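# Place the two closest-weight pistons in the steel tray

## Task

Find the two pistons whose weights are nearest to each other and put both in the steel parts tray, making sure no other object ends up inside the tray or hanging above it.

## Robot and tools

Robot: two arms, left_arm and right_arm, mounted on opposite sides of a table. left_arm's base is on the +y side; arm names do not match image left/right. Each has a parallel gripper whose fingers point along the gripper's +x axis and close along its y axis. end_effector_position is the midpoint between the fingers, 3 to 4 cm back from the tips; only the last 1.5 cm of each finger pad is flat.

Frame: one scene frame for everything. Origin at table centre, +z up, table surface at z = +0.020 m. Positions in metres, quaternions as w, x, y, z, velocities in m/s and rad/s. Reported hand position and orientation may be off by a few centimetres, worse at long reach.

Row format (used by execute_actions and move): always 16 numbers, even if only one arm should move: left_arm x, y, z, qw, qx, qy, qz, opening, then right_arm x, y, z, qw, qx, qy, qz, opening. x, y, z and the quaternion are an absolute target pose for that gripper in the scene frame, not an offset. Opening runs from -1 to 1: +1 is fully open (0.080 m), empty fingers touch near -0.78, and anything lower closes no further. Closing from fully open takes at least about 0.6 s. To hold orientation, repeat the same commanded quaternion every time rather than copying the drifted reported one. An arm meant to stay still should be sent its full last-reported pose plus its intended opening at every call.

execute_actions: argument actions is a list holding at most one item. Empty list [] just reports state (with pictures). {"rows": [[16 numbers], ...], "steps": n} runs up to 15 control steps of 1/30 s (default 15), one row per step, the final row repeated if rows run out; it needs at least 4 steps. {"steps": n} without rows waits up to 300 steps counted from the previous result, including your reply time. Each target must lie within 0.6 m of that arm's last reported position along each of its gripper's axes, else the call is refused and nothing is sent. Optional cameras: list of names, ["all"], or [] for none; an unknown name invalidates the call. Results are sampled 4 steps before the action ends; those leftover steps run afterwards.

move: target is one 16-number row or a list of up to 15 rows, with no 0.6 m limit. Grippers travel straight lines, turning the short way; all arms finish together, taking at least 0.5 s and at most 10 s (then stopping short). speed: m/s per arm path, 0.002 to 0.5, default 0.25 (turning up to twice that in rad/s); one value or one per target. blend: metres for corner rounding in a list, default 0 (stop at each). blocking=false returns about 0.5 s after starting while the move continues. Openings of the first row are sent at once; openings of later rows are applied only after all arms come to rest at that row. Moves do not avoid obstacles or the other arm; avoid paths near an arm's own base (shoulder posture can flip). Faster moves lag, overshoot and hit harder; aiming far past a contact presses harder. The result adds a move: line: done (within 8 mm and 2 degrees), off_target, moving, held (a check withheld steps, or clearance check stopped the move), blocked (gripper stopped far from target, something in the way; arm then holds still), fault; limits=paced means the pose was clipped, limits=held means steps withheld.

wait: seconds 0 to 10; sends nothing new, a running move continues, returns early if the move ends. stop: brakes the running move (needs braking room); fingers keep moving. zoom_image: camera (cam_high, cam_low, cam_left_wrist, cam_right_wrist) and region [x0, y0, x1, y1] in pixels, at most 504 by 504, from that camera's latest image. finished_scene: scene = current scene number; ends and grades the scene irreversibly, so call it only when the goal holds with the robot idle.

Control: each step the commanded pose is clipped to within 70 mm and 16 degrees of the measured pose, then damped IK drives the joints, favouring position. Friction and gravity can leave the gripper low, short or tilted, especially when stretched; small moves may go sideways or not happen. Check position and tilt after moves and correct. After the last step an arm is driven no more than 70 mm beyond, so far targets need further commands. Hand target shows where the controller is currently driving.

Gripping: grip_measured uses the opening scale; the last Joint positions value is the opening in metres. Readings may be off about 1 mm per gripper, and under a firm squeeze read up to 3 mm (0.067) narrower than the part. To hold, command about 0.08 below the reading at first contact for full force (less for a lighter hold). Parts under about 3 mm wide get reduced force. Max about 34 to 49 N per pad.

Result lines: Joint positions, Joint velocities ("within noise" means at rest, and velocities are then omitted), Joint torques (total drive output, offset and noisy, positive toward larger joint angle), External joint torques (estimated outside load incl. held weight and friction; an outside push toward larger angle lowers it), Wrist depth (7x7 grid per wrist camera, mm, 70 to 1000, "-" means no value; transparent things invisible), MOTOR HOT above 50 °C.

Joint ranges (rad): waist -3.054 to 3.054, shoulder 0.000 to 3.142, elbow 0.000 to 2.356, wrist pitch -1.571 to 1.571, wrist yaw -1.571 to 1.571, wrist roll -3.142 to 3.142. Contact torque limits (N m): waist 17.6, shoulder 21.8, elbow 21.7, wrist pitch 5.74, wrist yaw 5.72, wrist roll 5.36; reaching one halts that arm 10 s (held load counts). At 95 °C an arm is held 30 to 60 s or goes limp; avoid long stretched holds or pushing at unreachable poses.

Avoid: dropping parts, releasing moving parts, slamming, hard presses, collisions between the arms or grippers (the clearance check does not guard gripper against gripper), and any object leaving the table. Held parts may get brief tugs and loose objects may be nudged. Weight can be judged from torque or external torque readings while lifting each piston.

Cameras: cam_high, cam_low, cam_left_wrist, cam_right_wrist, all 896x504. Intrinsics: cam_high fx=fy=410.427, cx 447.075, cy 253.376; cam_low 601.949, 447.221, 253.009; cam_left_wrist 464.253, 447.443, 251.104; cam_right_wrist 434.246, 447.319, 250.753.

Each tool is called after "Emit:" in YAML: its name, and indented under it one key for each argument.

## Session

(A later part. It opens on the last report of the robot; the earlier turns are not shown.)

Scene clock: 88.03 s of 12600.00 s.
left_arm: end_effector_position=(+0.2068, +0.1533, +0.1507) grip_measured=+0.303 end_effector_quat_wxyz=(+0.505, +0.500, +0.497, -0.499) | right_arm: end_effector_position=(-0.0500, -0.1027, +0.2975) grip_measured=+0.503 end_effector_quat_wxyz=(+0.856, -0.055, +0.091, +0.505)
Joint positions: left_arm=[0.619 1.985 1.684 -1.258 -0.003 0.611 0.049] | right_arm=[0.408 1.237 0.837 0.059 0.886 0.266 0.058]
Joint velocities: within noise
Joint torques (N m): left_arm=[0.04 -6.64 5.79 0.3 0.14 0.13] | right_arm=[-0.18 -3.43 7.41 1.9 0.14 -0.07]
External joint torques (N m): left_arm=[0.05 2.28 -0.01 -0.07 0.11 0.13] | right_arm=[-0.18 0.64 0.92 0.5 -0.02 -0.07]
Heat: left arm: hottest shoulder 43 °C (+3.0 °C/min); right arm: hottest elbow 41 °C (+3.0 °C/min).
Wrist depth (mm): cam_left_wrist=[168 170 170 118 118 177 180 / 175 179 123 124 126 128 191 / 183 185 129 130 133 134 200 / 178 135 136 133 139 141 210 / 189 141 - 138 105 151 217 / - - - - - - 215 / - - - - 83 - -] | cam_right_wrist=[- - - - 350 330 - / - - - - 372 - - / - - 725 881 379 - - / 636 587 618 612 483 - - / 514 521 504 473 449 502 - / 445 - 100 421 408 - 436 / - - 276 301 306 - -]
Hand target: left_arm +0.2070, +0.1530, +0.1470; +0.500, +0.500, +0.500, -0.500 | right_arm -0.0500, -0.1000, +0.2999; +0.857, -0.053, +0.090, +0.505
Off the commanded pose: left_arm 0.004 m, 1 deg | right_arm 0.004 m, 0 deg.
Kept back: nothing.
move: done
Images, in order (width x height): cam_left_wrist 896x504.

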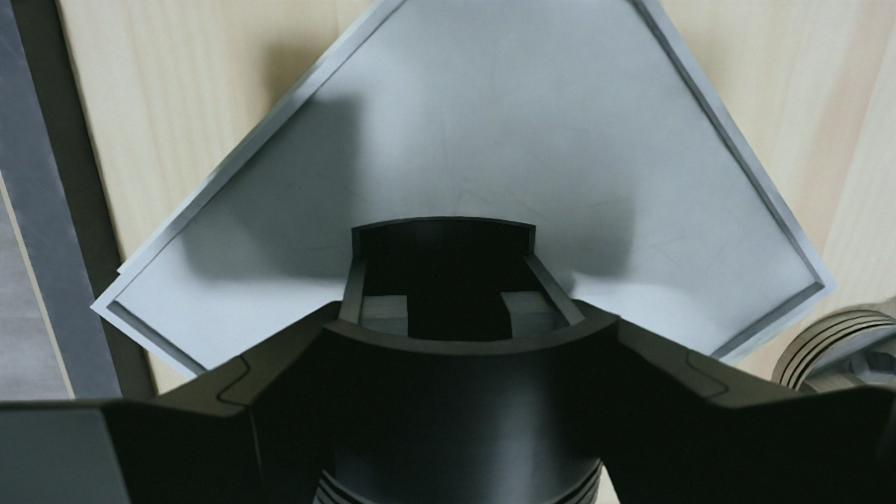

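Emit:
move:
  target:
    - [0.2, 0.155, 0.185, 0.5, 0.5, 0.5, -0.5, 0.15, -0.05, -0.1, 0.3, 0.857, -0.053, 0.09, 0.505, 0.5]
    - [-0.11, 0.24, 0.17, 0.5, 0.5, 0.5, -0.5, 0.15, -0.05, -0.1, 0.3, 0.857, -0.053, 0.09, 0.505, 0.5]
    - [-0.11, 0.245, 0.095, 0.5, 0.5, 0.5, -0.5, 0.15, -0.05, -0.1, 0.3, 0.857, -0.053, 0.09, 0.505, 0.5]
    - [-0.11, 0.245, 0.084, 0.5, 0.5, 0.5, -0.5, 0.15, -0.05, -0.1, 0.3, 0.857, -0.053, 0.09, 0.505, 0.5]
  speed: [0.2,0.35,0.2,0.06]
  blend: [0.02,0.02,0.005,0]
  cameras: ["cam_left_wrist","cam_low"]

Emit:
zoom_image:
  camera: "cam_low"
  region: [400, 190, 600, 340]

Scene clock: 90.47 s of 12600.00 s.
left_arm: end_effector_position=(-0.1104, +0.2429, +0.0867) grip_measured=+0.303 end_effector_quat_wxyz=(+0.500, +0.496, +0.499, -0.504) | right_arm: end_effector_position=(-0.0500, -0.1027, +0.2975) grip_measured=+0.503 end_effector_quat_wxyz=(+0.856, -0.055, +0.091, +0.505)
Joint positions: left_arm=[-0.409 1.528 0.874 -0.906 0.003 -0.414 0.049] | right_arm=[0.408 1.237 0.837 0.059 0.886 0.266 0.058]
Joint velocities: within noise
Joint torques (N m): left_arm=[-0.42 -3.65 4.34 0.46 -0.11 -0.13] | right_arm=[-0.23 -3.34 7.58 1.89 0.09 -0.12]
External joint torques (N m): left_arm=[-0.45 1.4 -1.05 0.08 -0.09 -0.13] | right_arm=[-0.25 0.82 0.98 0.46 -0.07 -0.13]
Heat: left arm: hottest shoulder 42 °C (+2.0 °C/min); right arm: hottest elbow 41 °C (+3.0 °C/min).
Wrist depth (mm): cam_left_wrist=[114 115 117 118 119 121 123 / 120 121 122 124 126 127 128 / 114 127 129 131 133 135 136 / - 134 135 132 140 143 145 / - 141 - 138 105 151 154 / - - - - - - 162 / - - - - 83 - -] | cam_right_wrist=[- 300 - - - - - / - 298 - - - - - / 458 290 775 858 - - - / 594 341 590 610 536 - - / 507 372 470 467 452 501 - / 446 - 100 421 406 - 437 / - - 275 302 306 - -]
Hand target: left_arm -0.1100, +0.2451, +0.0840; +0.500, +0.500, +0.500, -0.500 | right_arm -0.0500, -0.1000, +0.2999; +0.857, -0.053, +0.090, +0.505
Off the commanded pose: left_arm 0.003 m, 1 deg | right_arm 0.004 m, 0 deg.
Kept back: nothing.
move: done; blend cut to 0.0193 m at target 1
Images, in order (width x height): cam_low 896x504, cam_left_wrist 896x504.

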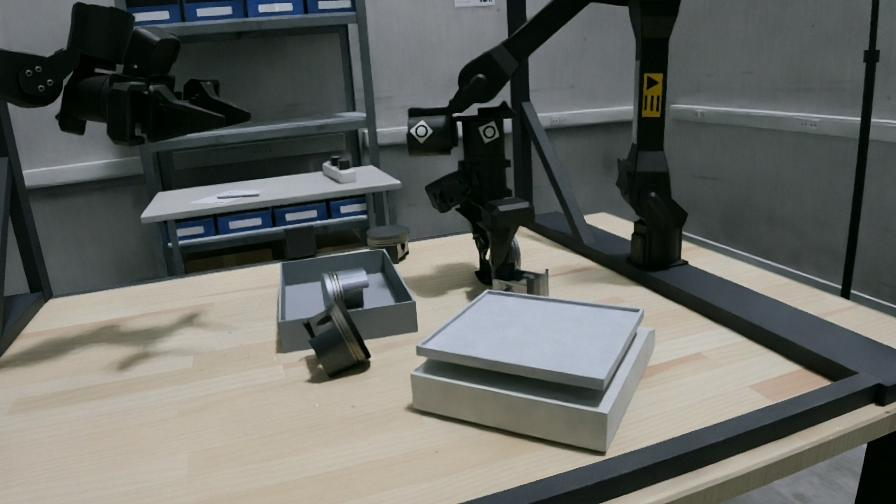

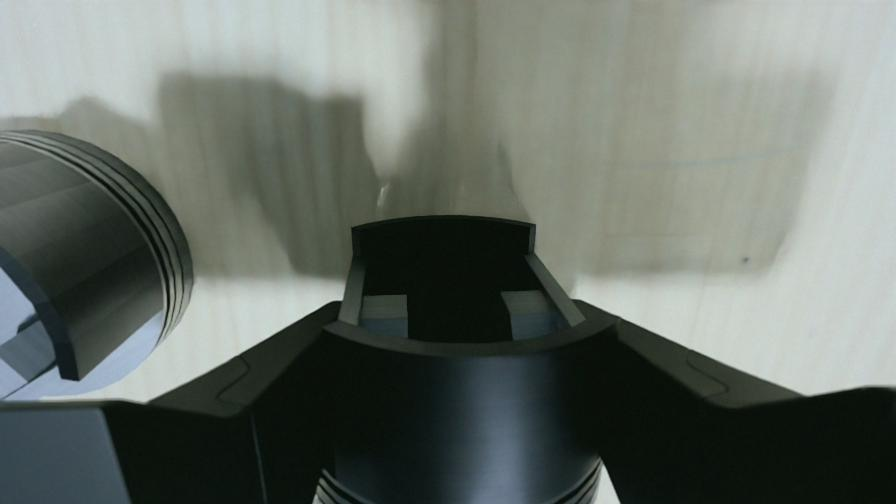

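Scaled by 2.520.

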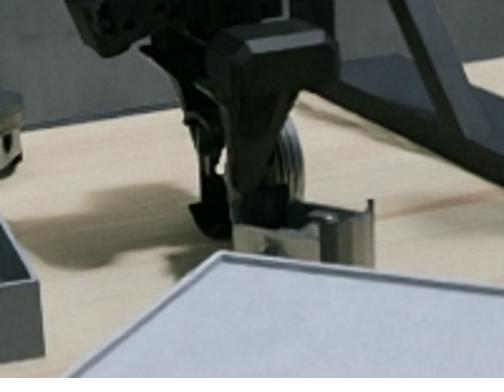

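Emit:
move:
  target:
    - [-0.11, 0.245, 0.081, 0.5, 0.5, 0.5, -0.5, 0.15, -0.05, -0.1, 0.3, 0.857, -0.053, 0.09, 0.505, 0.5]
    - [-0.11, 0.245, 0.082, 0.5, 0.5, 0.5, -0.5, 0.8, -0.05, -0.1, 0.3, 0.857, -0.053, 0.09, 0.505, 0.5]
    - [-0.111, 0.245, 0.083, 0.5, 0.5, 0.5, -0.5, 0.9, -0.05, -0.1, 0.3, 0.857, -0.053, 0.09, 0.505, 0.5]
  speed: 0.05
  cameras: ["cam_left_wrist","cam_low"]

Scene clock: 93.20 s of 12600.00 s.
left_arm: end_effector_position=(-0.1114, +0.2428, +0.0857) grip_measured=+0.897 end_effector_quat_wxyz=(+0.501, +0.495, +0.499, -0.505) | right_arm: end_effector_position=(-0.0500, -0.1027, +0.2975) grip_measured=+0.503 end_effector_quat_wxyz=(+0.856, -0.055, +0.091, +0.505)
Joint positions: left_arm=[-0.413 1.529 0.871 -0.899 0.002 -0.418 0.075] | right_arm=[0.408 1.237 0.837 0.059 0.886 0.266 0.058]
Joint velocities: within noise
Joint torques (N m): left_arm=[-0.41 -3.39 4.58 0.31 -0.1 -0.13] | right_arm=[-0.32 -3.5 7.35 1.92 0.15 -0.09]
External joint torques (N m): left_arm=[-0.44 1.68 -0.77 -0.05 -0.07 -0.13] | right_arm=[-0.31 0.59 0.86 0.52 -0.02 -0.09]
Heat: left arm: hottest shoulder 42 °C (+1.0 °C/min); right arm: hottest elbow 41 °C (+3.0 °C/min).
Wrist depth (mm): cam_left_wrist=[114 114 116 118 119 121 122 / 119 120 122 124 126 127 129 / 115 126 128 130 132 134 136 / - 133 135 132 139 142 145 / - 132 142 139 107 149 153 / - - 112 - - - - / - - 163 - - - -] | cam_right_wrist=[- 303 - - - - - / - 300 - - - - - / 460 293 765 876 - - - / 598 341 588 612 540 - - / 503 372 456 471 450 503 - / 447 - 100 422 406 - 436 / - - 275 304 304 - -]
Hand target: left_arm -0.1110, +0.2450, +0.0830; +0.500, +0.500, +0.500, -0.500 | right_arm -0.0500, -0.1000, +0.2999; +0.857, -0.053, +0.090, +0.505
Off the commanded pose: left_arm 0.004 m, 1 deg | right_arm 0.004 m, 0 deg.
Kept back: nothing.
move: done
Images, in order (width x height): cam_low 896x504, cam_left_wrist 896x504.

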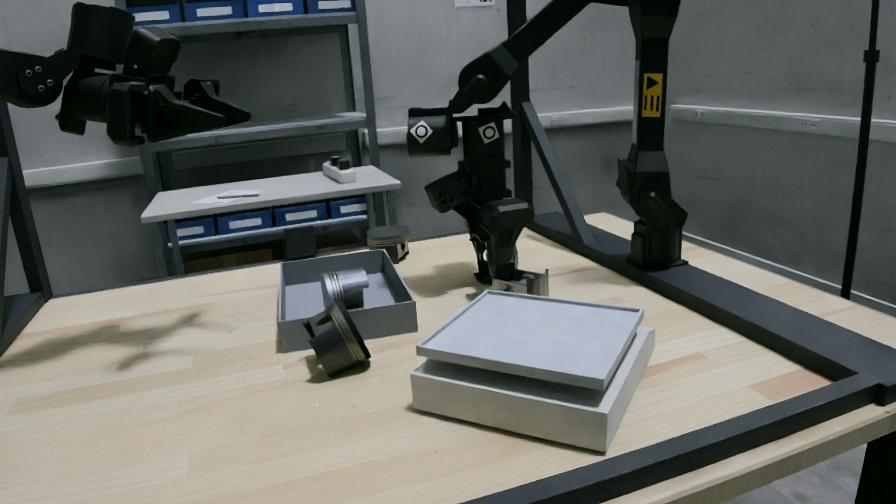

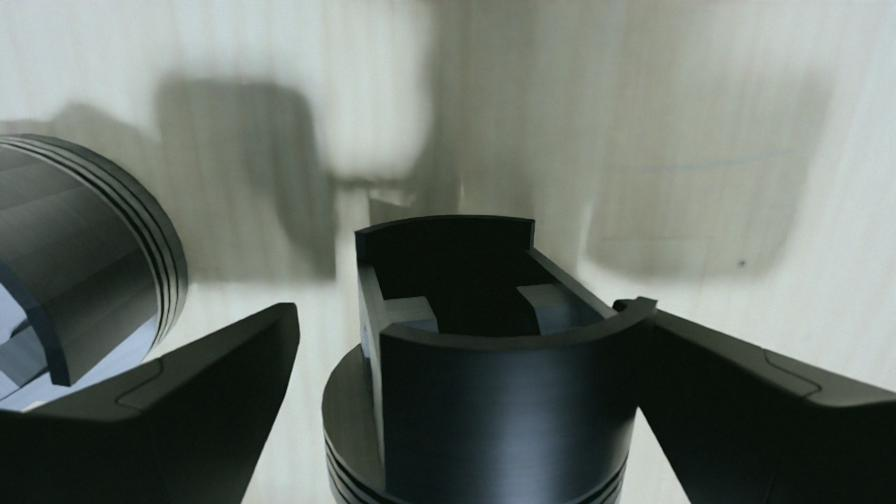

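Emit:
move:
  target:
    - [-0.114, 0.245, 0.088, 0.5, 0.5, 0.5, -0.5, 1, -0.05, -0.1, 0.3, 0.857, -0.053, 0.09, 0.505, 0.5]
    - [-0.114, 0.24, 0.16, 0.5, 0.5, 0.5, -0.5, 1, -0.05, -0.1, 0.3, 0.857, -0.053, 0.09, 0.505, 0.5]
    - [-0.28, 0.135, 0.18, 0.5, 0.5, 0.5, -0.5, 1, -0.05, -0.1, 0.3, 0.857, -0.053, 0.09, 0.505, 0.5]
  speed: [0.05,0.15,0.35]
  blend: [0,0.02,0]

Scene clock: 95.77 s of 12600.00 s.
left_arm: end_effector_position=(-0.2792, +0.1366, +0.1838) grip_measured=+1.000 end_effector_quat_wxyz=(+0.499, +0.498, +0.499, -0.504) | right_arm: end_effector_position=(-0.0500, -0.1027, +0.2975) grip_measured=+0.503 end_effector_quat_wxyz=(+0.856, -0.055, +0.091, +0.505)
Joint positions: left_arm=[-0.678 2.184 2.118 -1.495 0.002 -0.678 0.08] | right_arm=[0.408 1.237 0.837 0.059 0.886 0.266 0.058]
Joint velocities: within noise
Joint torques (N m): left_arm=[-0.02 -7.54 6.5 0.26 -0.09 -0.14] | right_arm=[-0.43 -3.53 7.29 1.89 0.13 -0.1]
External joint torques (N m): left_arm=[0 2.51 0.85 -0.09 -0.05 -0.14] | right_arm=[-0.4 0.58 0.78 0.48 -0.04 -0.1]
Heat: left arm: hottest shoulder 42 °C (+1.0 °C/min); right arm: hottest elbow 41 °C (+3.0 °C/min).
Wrist depth (mm): cam_left_wrist=[195 196 196 202 203 907 945 / 203 206 208 211 214 946 981 / 218 220 222 176 222 - - / 231 235 237 189 236 - - / 246 243 249 254 253 - - / - - 269 270 274 87 - / - - 288 291 295 - -] | cam_right_wrist=[- 392 - - - - - / - 481 - - - - - / - - 769 858 - - - / 499 597 617 613 543 - - / 511 500 488 470 450 503 - / 445 - 100 419 407 - 435 / - - 276 303 304 - -]
Hand target: left_arm -0.2800, +0.1351, +0.1800; +0.500, +0.500, +0.500, -0.500 | right_arm -0.0500, -0.1000, +0.2999; +0.857, -0.053, +0.090, +0.505
Off the commanded pose: left_arm 0.004 m, 1 deg | right_arm 0.004 m, 0 deg.
Kept back: nothing.
move: done

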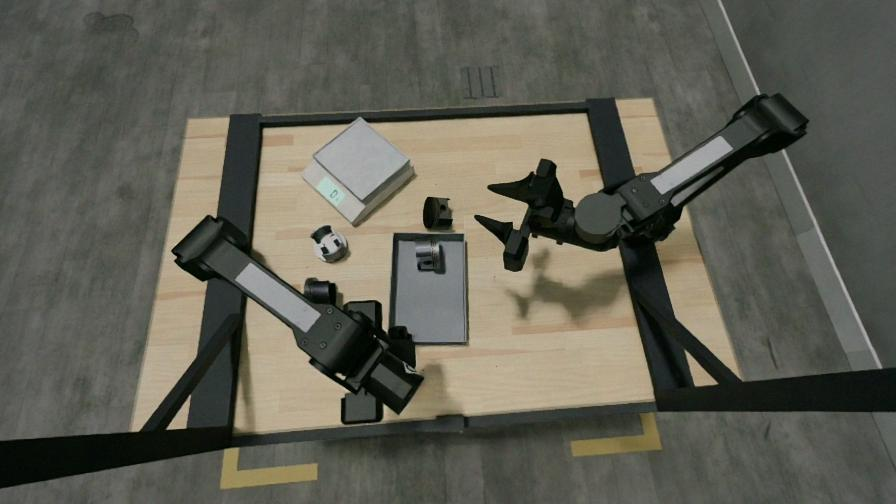

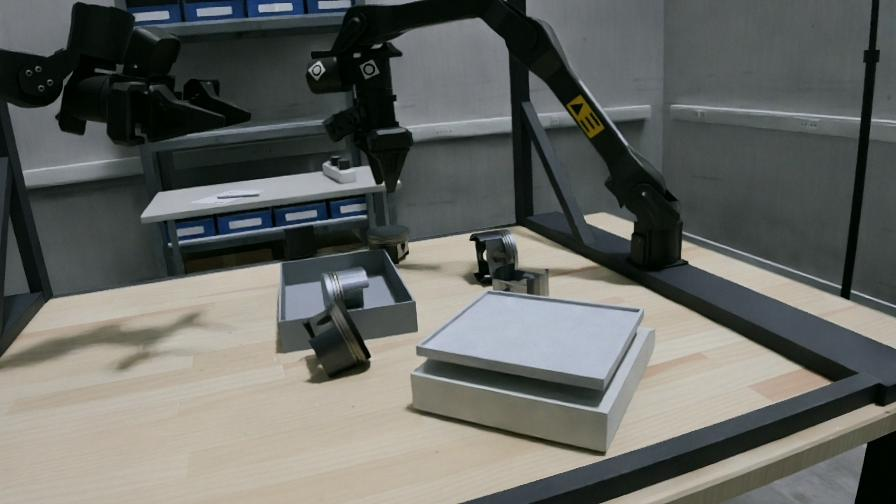

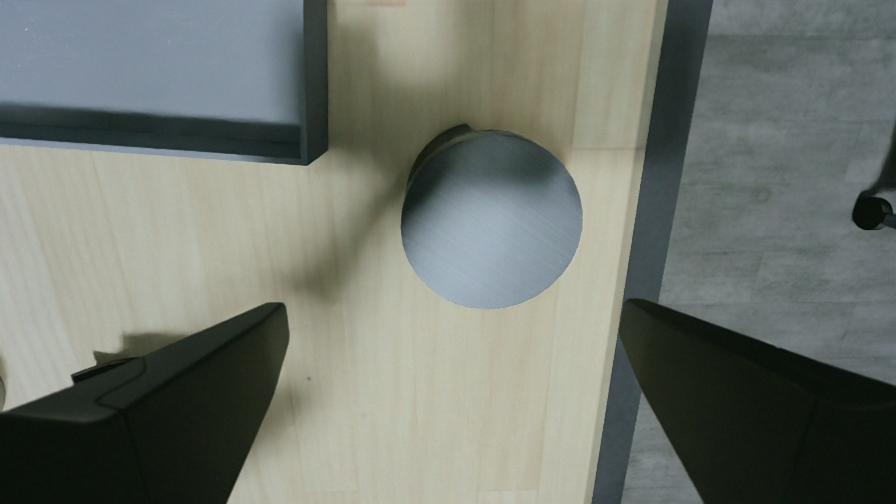

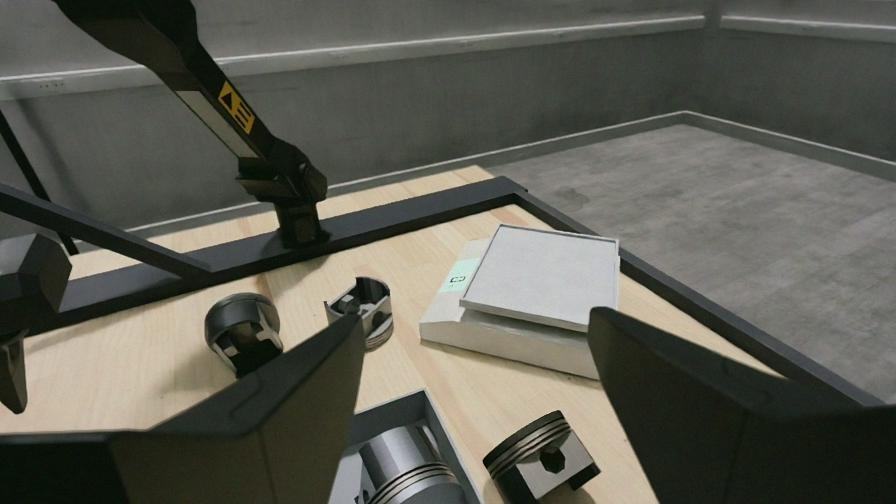

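Emit:
move:
  target: [-0.2955, 0.131, 0.125, 0.5, 0.5, 0.5, -0.5, 1, -0.05, -0.1, 0.3, 0.857, -0.053, 0.09, 0.505, 0.5]
  speed: 0.25
  cameras: ["cam_left_wrist"]

Scene clock: 96.93 s of 12600.00 s.
left_arm: end_effector_position=(-0.2957, +0.1294, +0.1311) grip_measured=+1.000 end_effector_quat_wxyz=(+0.499, +0.495, +0.500, -0.506) | right_arm: end_effector_position=(-0.0500, -0.1027, +0.2975) grip_measured=+0.503 end_effector_quat_wxyz=(+0.856, -0.055, +0.091, +0.505)
Joint positions: left_arm=[-0.696 2.235 1.991 -1.31 0.002 -0.7 0.08] | right_arm=[0.408 1.237 0.837 0.059 0.886 0.266 0.058]
Joint velocities: within noise
Joint torques (N m): left_arm=[-0.28 -8.58 4.64 0.48 -0.09 -0.13] | right_arm=[-0.42 -3.53 7.34 1.88 0.16 -0.06]
External joint torques (N m): left_arm=[-0.31 1.93 -1.12 0.11 -0.04 -0.13] | right_arm=[-0.39 0.56 0.85 0.48 -0.01 -0.06]
Heat: left arm: hottest shoulder 42 °C (+1.0 °C/min); right arm: hottest elbow 41 °C (+3.0 °C/min).
Wrist depth (mm): cam_left_wrist=[148 148 153 155 156 159 882 / 155 153 160 162 164 169 934 / 158 150 169 160 172 950 990 / 176 178 177 129 182 - - / 186 184 136 137 139 - - / - - 205 147 208 87 - / - - 217 222 224 - -] | cam_right_wrist=[350 - - - - - - / - 483 - - - - - / - - 777 874 - - - / 626 592 622 614 541 - - / 512 502 490 472 451 506 - / 429 - 100 423 406 - 435 / - - 275 302 305 - -]
Hand target: left_arm -0.2954, +0.1310, +0.1251; +0.500, +0.500, +0.500, -0.500 | right_arm -0.0500, -0.1000, +0.2999; +0.857, -0.053, +0.090, +0.505
Off the commanded pose: left_arm 0.006 m, 1 deg | right_arm 0.004 m, 0 deg.
Kept back: nothing.
move: done
Images, in order (width x height): cam_left_wrist 896x504.

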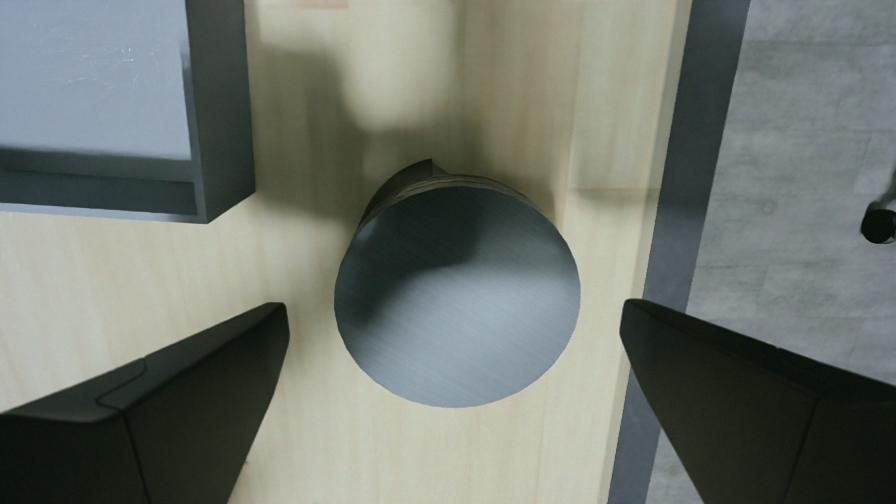

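Emit:
move:
  target: [-0.297, 0.1368, 0.089, 0.5, 0.5, 0.5, -0.5, 1, -0.05, -0.1, 0.3, 0.857, -0.053, 0.09, 0.505, 0.5]
  speed: 0.1
  cameras: ["cam_left_wrist","cam_low"]

Scene clock: 98.03 s of 12600.00 s.
left_arm: end_effector_position=(-0.2980, +0.1339, +0.0958) grip_measured=+1.000 end_effector_quat_wxyz=(+0.500, +0.494, +0.500, -0.507) | right_arm: end_effector_position=(-0.0500, -0.1027, +0.2975) grip_measured=+0.503 end_effector_quat_wxyz=(+0.856, -0.055, +0.091, +0.505)
Joint positions: left_arm=[-0.707 2.235 1.85 -1.167 0.002 -0.711 0.08] | right_arm=[0.408 1.237 0.837 0.059 0.886 0.266 0.058]
Joint velocities: within noise
Joint torques (N m): left_arm=[-0.34 -8.53 4.24 0.48 -0.09 -0.13] | right_arm=[-0.24 -3.41 7.29 1.87 0.16 -0.11]
External joint torques (N m): left_arm=[-0.39 1.97 -1.46 0.13 -0.05 -0.13] | right_arm=[-0.22 0.65 0.84 0.48 0 -0.11]
Heat: left arm: hottest shoulder 42 °C (+1.0 °C/min); right arm: hottest elbow 41 °C (+3.0 °C/min).
Wrist depth (mm): cam_left_wrist=[- 117 120 122 123 124 860 / - 124 127 128 129 131 896 / - 130 133 133 136 138 949 / 140 141 140 - 142 146 - / 147 145 98 - 99 154 - / - - 104 103 102 87 - / - - 173 111 177 - -] | cam_right_wrist=[346 - - - - - - / - 485 - - - - - / - - 775 867 - - - / 628 593 620 616 543 - - / 514 495 486 468 447 506 - / 279 - 101 424 406 - 437 / - - 276 304 307 - -]
Hand target: left_arm -0.2970, +0.1369, +0.0891; +0.500, +0.500, +0.500, -0.500 | right_arm -0.0500, -0.1000, +0.2999; +0.857, -0.053, +0.090, +0.505
Off the commanded pose: left_arm 0.007 m, 1 deg | right_arm 0.004 m, 0 deg.
Kept back: nothing.
move: done
Images, in order (width x height): cam_low 896x504, cam_left_wrist 896x504.

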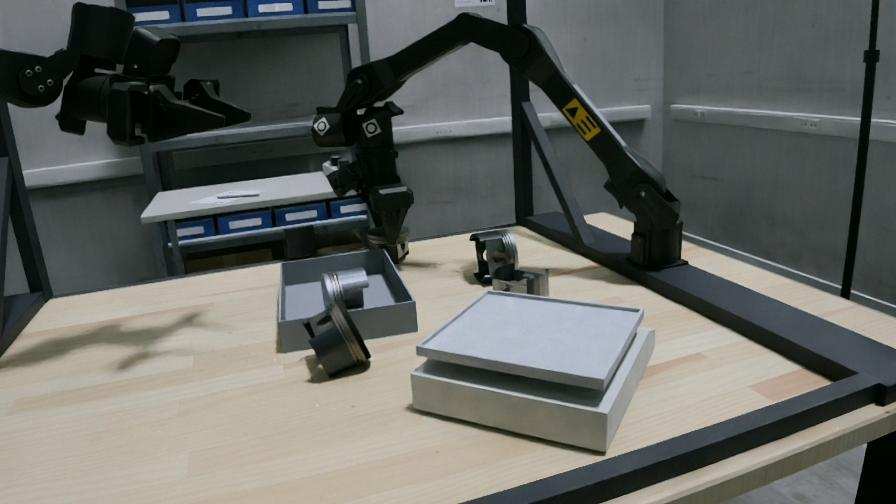

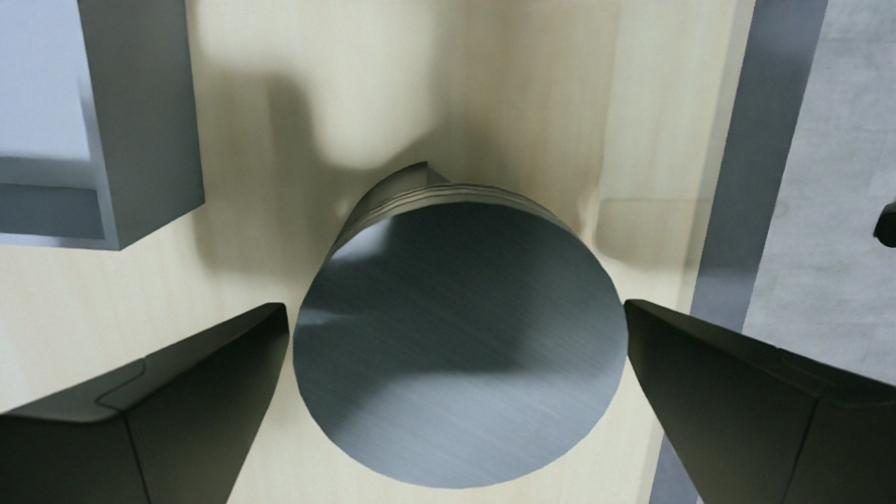

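Emit:
move:
  target: [-0.299, 0.1368, 0.089, 0.5, 0.5, 0.5, -0.5, 0.55, -0.05, -0.1, 0.3, 0.857, -0.053, 0.09, 0.505, 0.5]
  speed: 0.1
  cameras: ["cam_left_wrist","cam_low"]

Scene clock: 98.97 s of 12600.00 s.
left_arm: end_effector_position=(-0.2983, +0.1341, +0.0957) grip_measured=+0.787 end_effector_quat_wxyz=(+0.500, +0.493, +0.501, -0.506) | right_arm: end_effector_position=(-0.0500, -0.1027, +0.2975) grip_measured=+0.503 end_effector_quat_wxyz=(+0.856, -0.055, +0.091, +0.505)
Joint positions: left_arm=[-0.708 2.235 1.85 -1.166 0.002 -0.715 0.07] | right_arm=[0.408 1.237 0.837 0.059 0.886 0.266 0.058]
Joint velocities: within noise
Joint torques (N m): left_arm=[-0.59 -7.89 5.31 0.22 -0.09 -0.13] | right_arm=[-0.22 -3.45 7.4 1.91 0.16 -0.11]
External joint torques (N m): left_arm=[-0.59 2.65 -0.4 -0.12 -0.05 -0.13] | right_arm=[-0.2 0.62 0.94 0.52 -0.01 -0.11]
Heat: left arm: hottest shoulder 42 °C (+1.0 °C/min); right arm: hottest elbow 41 °C (+3.0 °C/min).
Wrist depth (mm): cam_left_wrist=[- 117 121 122 123 124 858 / - 124 127 129 130 132 909 / - 131 133 133 137 139 946 / 140 141 139 - 144 147 - / 147 145 96 - 98 154 - / - - 104 103 102 - - / - - 172 111 177 - -] | cam_right_wrist=[347 - - - - - - / - 483 - - - - - / - - 778 867 - - - / 628 592 625 611 544 - - / 515 499 490 471 451 502 - / 280 - 100 421 410 - 437 / - - 276 304 304 - -]
Hand target: left_arm -0.2989, +0.1369, +0.0891; +0.500, +0.500, +0.500, -0.500 | right_arm -0.0500, -0.1000, +0.2999; +0.857, -0.053, +0.090, +0.505
Off the commanded pose: left_arm 0.007 m, 1 deg | right_arm 0.004 m, 0 deg.
Kept back: nothing.
move: done
Images, in order (width x height): cam_low 896x504, cam_left_wrist 896x504.

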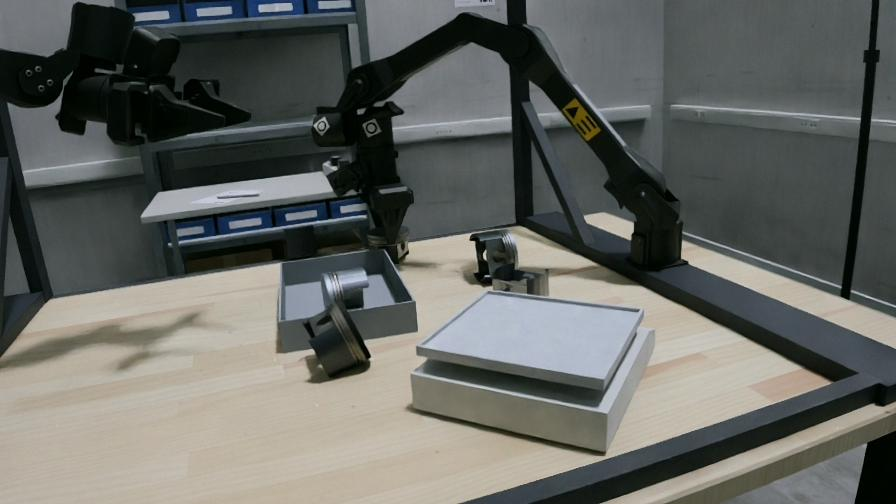

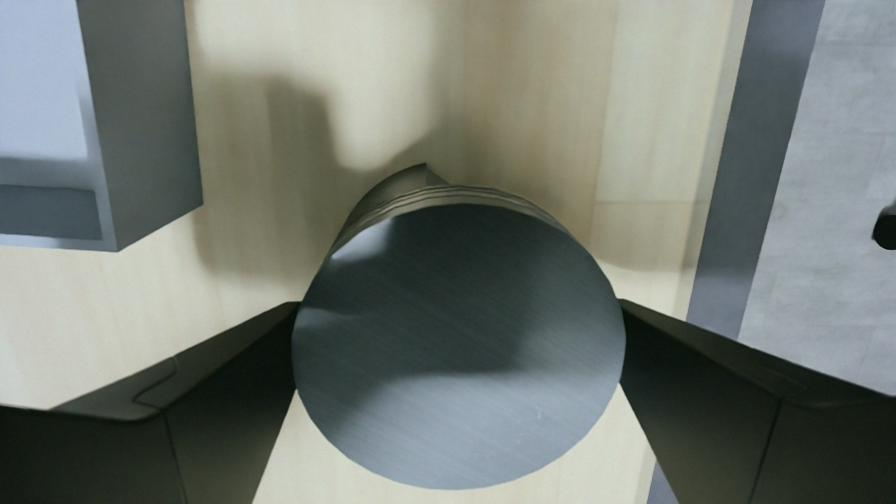

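Emit:
move:
  target:
    - [-0.298, 0.135, 0.19, 0.5, 0.5, 0.5, -0.5, 0.55, -0.05, -0.1, 0.3, 0.857, -0.053, 0.09, 0.505, 0.5]
    - [0.208, 0.165, 0.2, 0.189, 0.6814, 0.189, -0.6814, 0.55, -0.05, -0.1, 0.3, 0.857, -0.053, 0.09, 0.505, 0.5]
    - [0.208, 0.165, 0.166, 0.189, 0.6814, 0.189, -0.6814, 0.55, -0.05, -0.1, 0.3, 0.857, -0.053, 0.09, 0.505, 0.5]
  speed: [0.2,0.35,0.1]
  blend: [0.03,0.02,0]

Emit:
zoom_image:
  camera: "cam_low"
  region: [400, 190, 680, 420]

Scene clock: 102.03 s of 12600.00 s.
left_arm: end_effector_position=(+0.2096, +0.1651, +0.1687) grip_measured=+0.787 end_effector_quat_wxyz=(+0.194, +0.683, +0.189, -0.679) | right_arm: end_effector_position=(-0.0500, -0.1027, +0.2975) grip_measured=+0.503 end_effector_quat_wxyz=(+0.856, -0.055, +0.091, +0.505)
Joint positions: left_arm=[0.643 1.953 1.711 -1.32 -0.003 1.661 0.07] | right_arm=[0.408 1.237 0.837 0.059 0.886 0.266 0.058]
Joint velocities: within noise
Joint torques (N m): left_arm=[-0.28 -7.36 4.81 0.42 0.16 0.15] | right_arm=[-0.24 -3.43 7.22 1.87 0.1 -0.07]
External joint torques (N m): left_arm=[-0.34 1.29 -0.93 0.1 0.12 0.15] | right_arm=[-0.23 0.62 0.72 0.47 -0.06 -0.07]
Heat: left arm: hottest shoulder 43 °C (+2.0 °C/min); right arm: hottest elbow 41 °C (+2.0 °C/min).
Wrist depth (mm): cam_left_wrist=[184 130 132 134 136 167 198 / 192 136 140 140 142 173 209 / 202 146 146 146 151 182 222 / 213 213 152 - 156 195 234 / 220 225 96 - 98 210 250 / - - 99 103 102 - - / - - 243 112 274 - -] | cam_right_wrist=[- - - - 360 336 - / - - - - 378 - - / - - 723 809 401 - - / 619 592 616 613 472 - - / 515 495 488 473 450 503 - / 448 - 100 422 408 - 439 / - - 275 304 306 - -]
Hand target: left_arm +0.2080, +0.1649, +0.1660; +0.189, +0.681, +0.189, -0.681 | right_arm -0.0500, -0.1000, +0.2999; +0.857, -0.053, +0.090, +0.505
Off the commanded pose: left_arm 0.003 m, 1 deg | right_arm 0.004 m, 0 deg.
Kept back: nothing.
move: done; blend cut to 0.017 m at target 2

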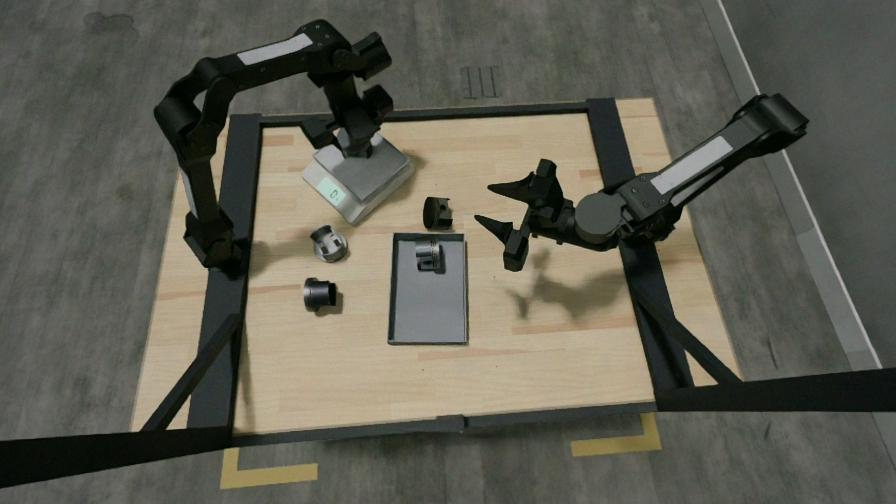

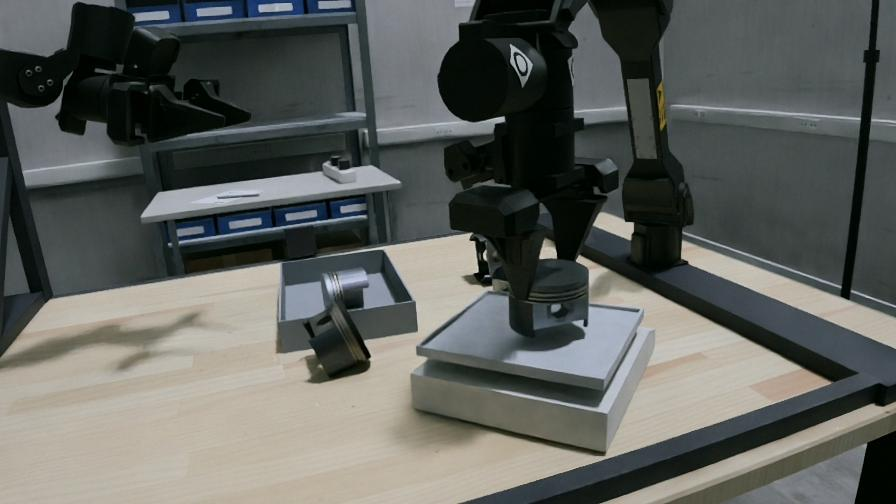

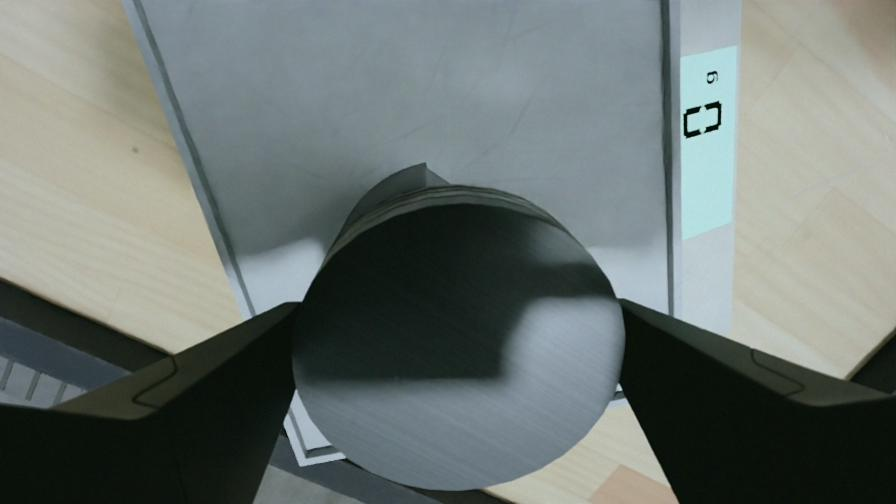

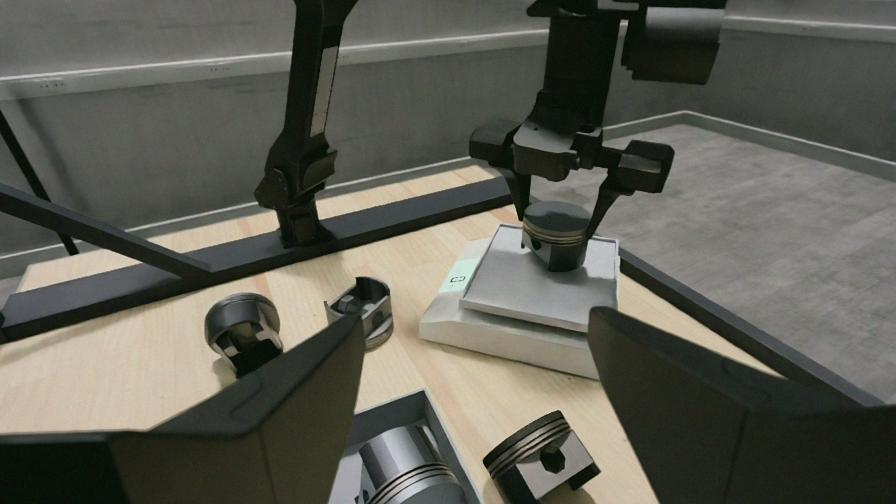

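Scaled by 1.800.

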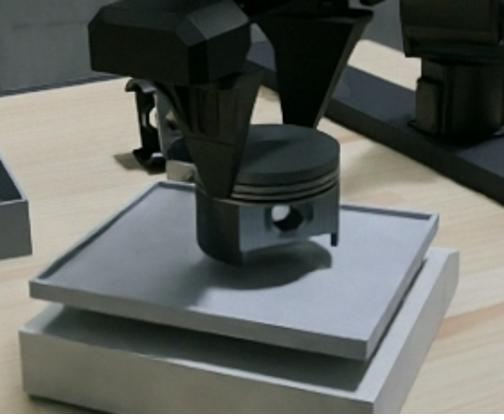

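Emit:
move:
  target: [0.207, 0.166, 0.1595, 0.189, 0.6814, 0.189, -0.6814, 0.55, -0.05, -0.1, 0.3, 0.857, -0.053, 0.09, 0.505, 0.5]
  speed: 0.05
  cameras: ["cam_left_wrist","cam_low"]

Scene clock: 102.97 s of 12600.00 s.
left_arm: end_effector_position=(+0.2090, +0.1659, +0.1606) grip_measured=+0.787 end_effector_quat_wxyz=(+0.192, +0.682, +0.190, -0.679) | right_arm: end_effector_position=(-0.0500, -0.1027, +0.2975) grip_measured=+0.503 end_effector_quat_wxyz=(+0.856, -0.055, +0.091, +0.505)
Joint positions: left_arm=[0.643 1.953 1.679 -1.292 -0.003 1.661 0.07] | right_arm=[0.408 1.237 0.837 0.059 0.886 0.266 0.058]
Joint velocities: within noise
Joint torques (N m): left_arm=[-0.36 -7.96 4.74 0.4 0.16 0.13] | right_arm=[-0.22 -3.53 7.24 1.93 0.16 -0.06]
External joint torques (N m): left_arm=[-0.36 0.74 -1.02 0.1 0.11 0.13] | right_arm=[-0.25 0.66 0.65 0.5 0 -0.07]
Heat: left arm: hottest shoulder 43 °C (+2.0 °C/min); right arm: hottest elbow 41 °C (+2.0 °C/min).
Wrist depth (mm): cam_left_wrist=[176 123 124 125 129 158 192 / 185 131 130 134 135 164 202 / 193 136 137 137 142 173 213 / 205 201 143 - 148 185 226 / 213 215 96 - 98 198 241 / - - 104 103 102 - - / - - 230 112 265 - -] | cam_right_wrist=[- - - - 359 335 - / - - - - 380 - - / - - 716 808 385 - - / 631 586 613 612 476 - - / 515 497 486 469 449 496 - / 446 - 100 421 408 - 439 / - - 277 305 305 - -]
Hand target: left_arm +0.2070, +0.1660, +0.1595; +0.189, +0.681, +0.189, -0.681 | right_arm -0.0500, -0.1000, +0.2999; +0.857, -0.053, +0.090, +0.505
Off the commanded pose: left_arm 0.002 m, 0 deg | right_arm 0.004 m, 0 deg.
Kept back: nothing.
move: done
Images, in order (width x height): cam_low 896x504, cam_left_wrist 896x504.

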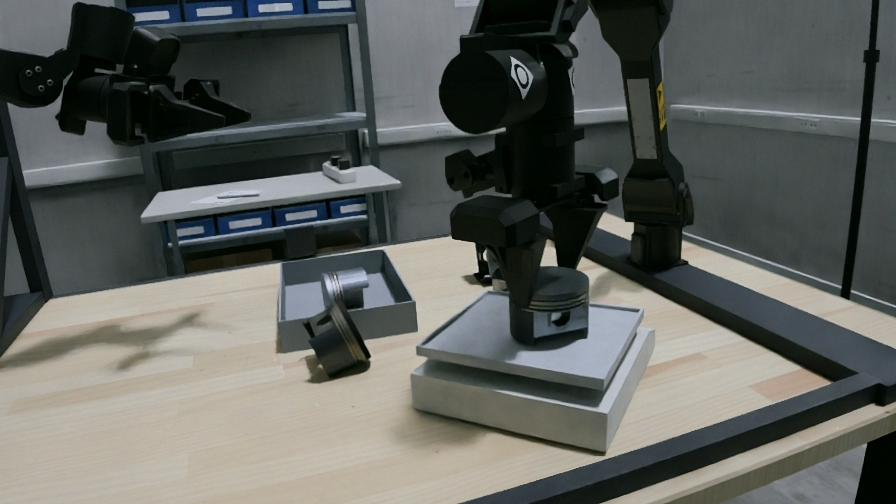

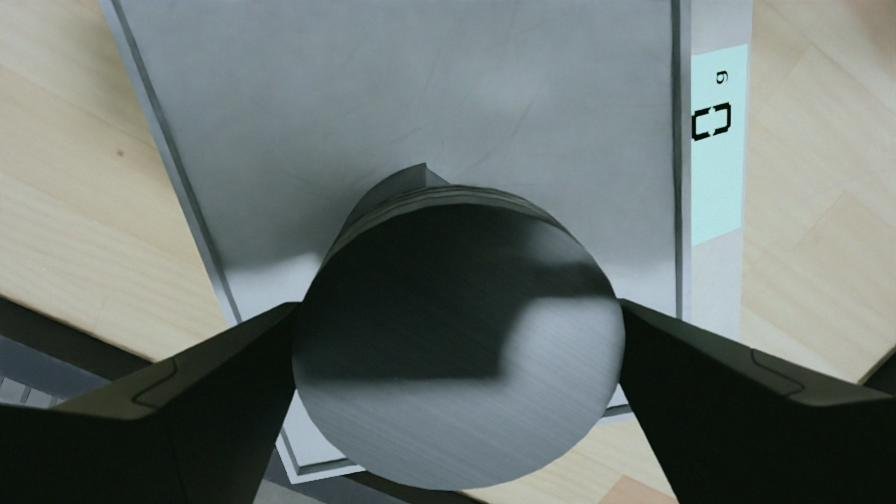

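Emit:
move:
  target: [0.207, 0.166, 0.157, 0.189, 0.6814, 0.189, -0.6814, 0.55, -0.05, -0.1, 0.3, 0.857, -0.053, 0.09, 0.505, 0.5]
  speed: 0.05
  cameras: ["cam_left_wrist"]

Scene clock: 103.90 s of 12600.00 s.
left_arm: end_effector_position=(+0.2090, +0.1659, +0.1582) grip_measured=+0.787 end_effector_quat_wxyz=(+0.192, +0.682, +0.190, -0.679) | right_arm: end_effector_position=(-0.0500, -0.1027, +0.2975) grip_measured=+0.503 end_effector_quat_wxyz=(+0.856, -0.055, +0.091, +0.505)
Joint positions: left_arm=[0.643 1.953 1.669 -1.283 -0.003 1.661 0.07] | right_arm=[0.408 1.237 0.837 0.059 0.886 0.266 0.058]
Joint velocities: within noise
Joint torques (N m): left_arm=[-0.35 -7.9 4.76 0.43 0.16 0.13] | right_arm=[-0.28 -3.4 7.41 1.94 0.13 -0.1]
External joint torques (N m): left_arm=[-0.36 0.68 -0.91 0.14 0.12 0.13] | right_arm=[-0.29 0.79 0.79 0.5 -0.03 -0.11]
Heat: left arm: hottest shoulder 43 °C (+2.0 °C/min); right arm: hottest elbow 41 °C (+2.0 °C/min).
Wrist depth (mm): cam_left_wrist=[174 120 122 124 126 157 189 / 182 125 128 131 132 137 200 / 192 134 135 135 141 168 210 / 202 145 141 - 145 179 224 / 211 213 96 - 98 195 237 / - - 104 103 102 - - / - - 171 112 262 - -] | cam_right_wrist=[- - - - 361 336 - / - - - - 382 - - / - - 722 822 383 - - / 625 592 615 613 474 - - / 514 498 488 471 453 504 - / 445 - 100 423 408 - 437 / - - 277 302 304 - -]
Hand target: left_arm +0.2070, +0.1660, +0.1570; +0.189, +0.681, +0.189, -0.681 | right_arm -0.0500, -0.1000, +0.2999; +0.857, -0.053, +0.090, +0.505
Off the commanded pose: left_arm 0.002 m, 0 deg | right_arm 0.004 m, 0 deg.
Kept back: nothing.
move: done
Images, in order (width x height): cam_left_wrist 896x504.

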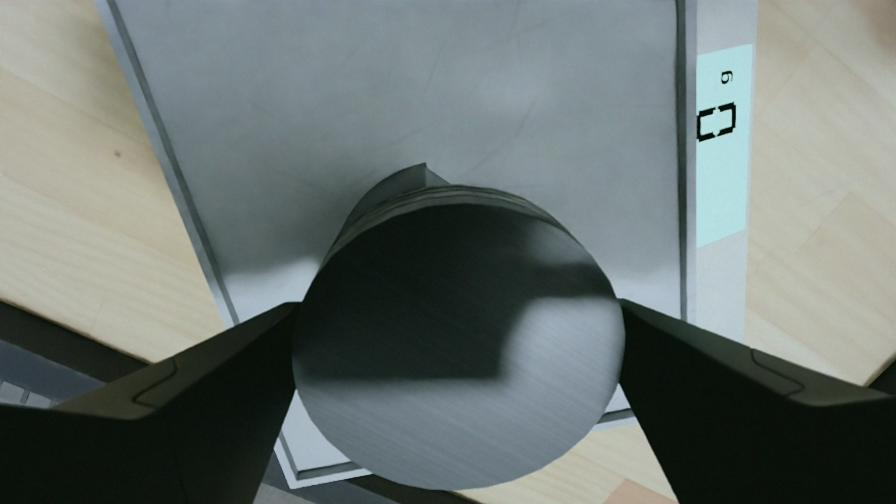

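Emit:
move:
  target: [0.207, 0.166, 0.154, 0.189, 0.6814, 0.189, -0.6814, 0.55, -0.05, -0.1, 0.3, 0.857, -0.053, 0.09, 0.505, 0.5]
  speed: 0.05
  cameras: ["cam_left_wrist"]

Scene clock: 105.80 s of 12600.00 s.
left_arm: end_effector_position=(+0.2091, +0.1658, +0.1561) grip_measured=+0.787 end_effector_quat_wxyz=(+0.193, +0.682, +0.190, -0.679) | right_arm: end_effector_position=(-0.0500, -0.1027, +0.2975) grip_measured=+0.503 end_effector_quat_wxyz=(+0.856, -0.055, +0.091, +0.505)
Joint positions: left_arm=[0.643 1.953 1.661 -1.273 -0.003 1.661 0.07] | right_arm=[0.408 1.237 0.837 0.059 0.886 0.266 0.058]
Joint velocities: within noise
Joint torques (N m): left_arm=[-0.34 -7.82 4.48 0.53 0.16 0.13] | right_arm=[-0.27 -3.48 7.44 1.9 0.14 -0.08]
External joint torques (N m): left_arm=[-0.36 0.84 -1.28 0.21 0.11 0.13] | right_arm=[-0.28 0.6 0.95 0.5 -0.02 -0.08]
Heat: left arm: hottest shoulder 44 °C (+3.0 °C/min); right arm: hottest elbow 41 °C (+2.0 °C/min).
Wrist depth (mm): cam_left_wrist=[172 120 121 123 125 128 188 / 182 125 127 130 130 135 197 / 191 133 133 133 139 165 207 / 201 143 140 - 144 176 221 / 210 212 96 - 98 191 235 / - - 104 103 102 - - / - - 167 112 259 - -] | cam_right_wrist=[- - - - 358 345 - / - - - - 382 - - / - - 722 824 384 - - / 633 593 612 615 484 - - / 510 500 483 469 449 500 - / 447 - 100 422 406 - 438 / - - 274 304 307 - -]
Hand target: left_arm +0.2070, +0.1660, +0.1540; +0.189, +0.681, +0.189, -0.681 | right_arm -0.0500, -0.1000, +0.2999; +0.857, -0.053, +0.090, +0.505
Off the commanded pose: left_arm 0.003 m, 1 deg | right_arm 0.004 m, 0 deg.
Kept back: nothing.
move: done
Images, in order (width x height): cam_left_wrist 896x504.

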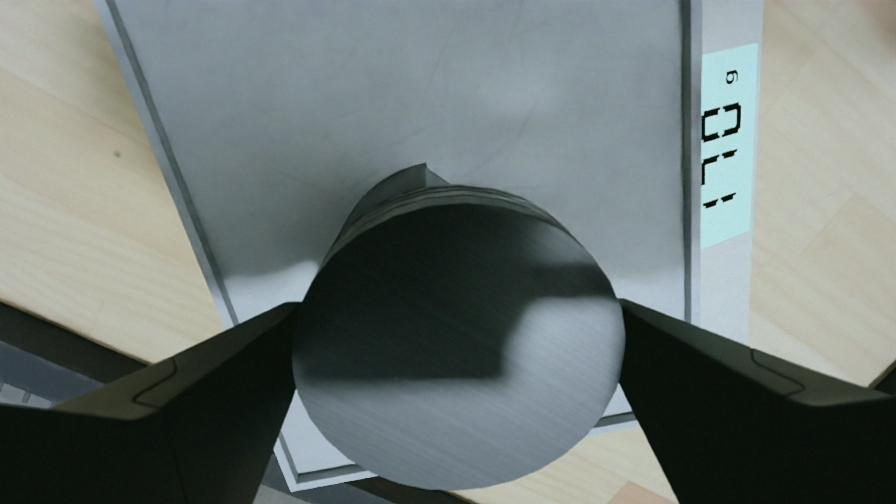

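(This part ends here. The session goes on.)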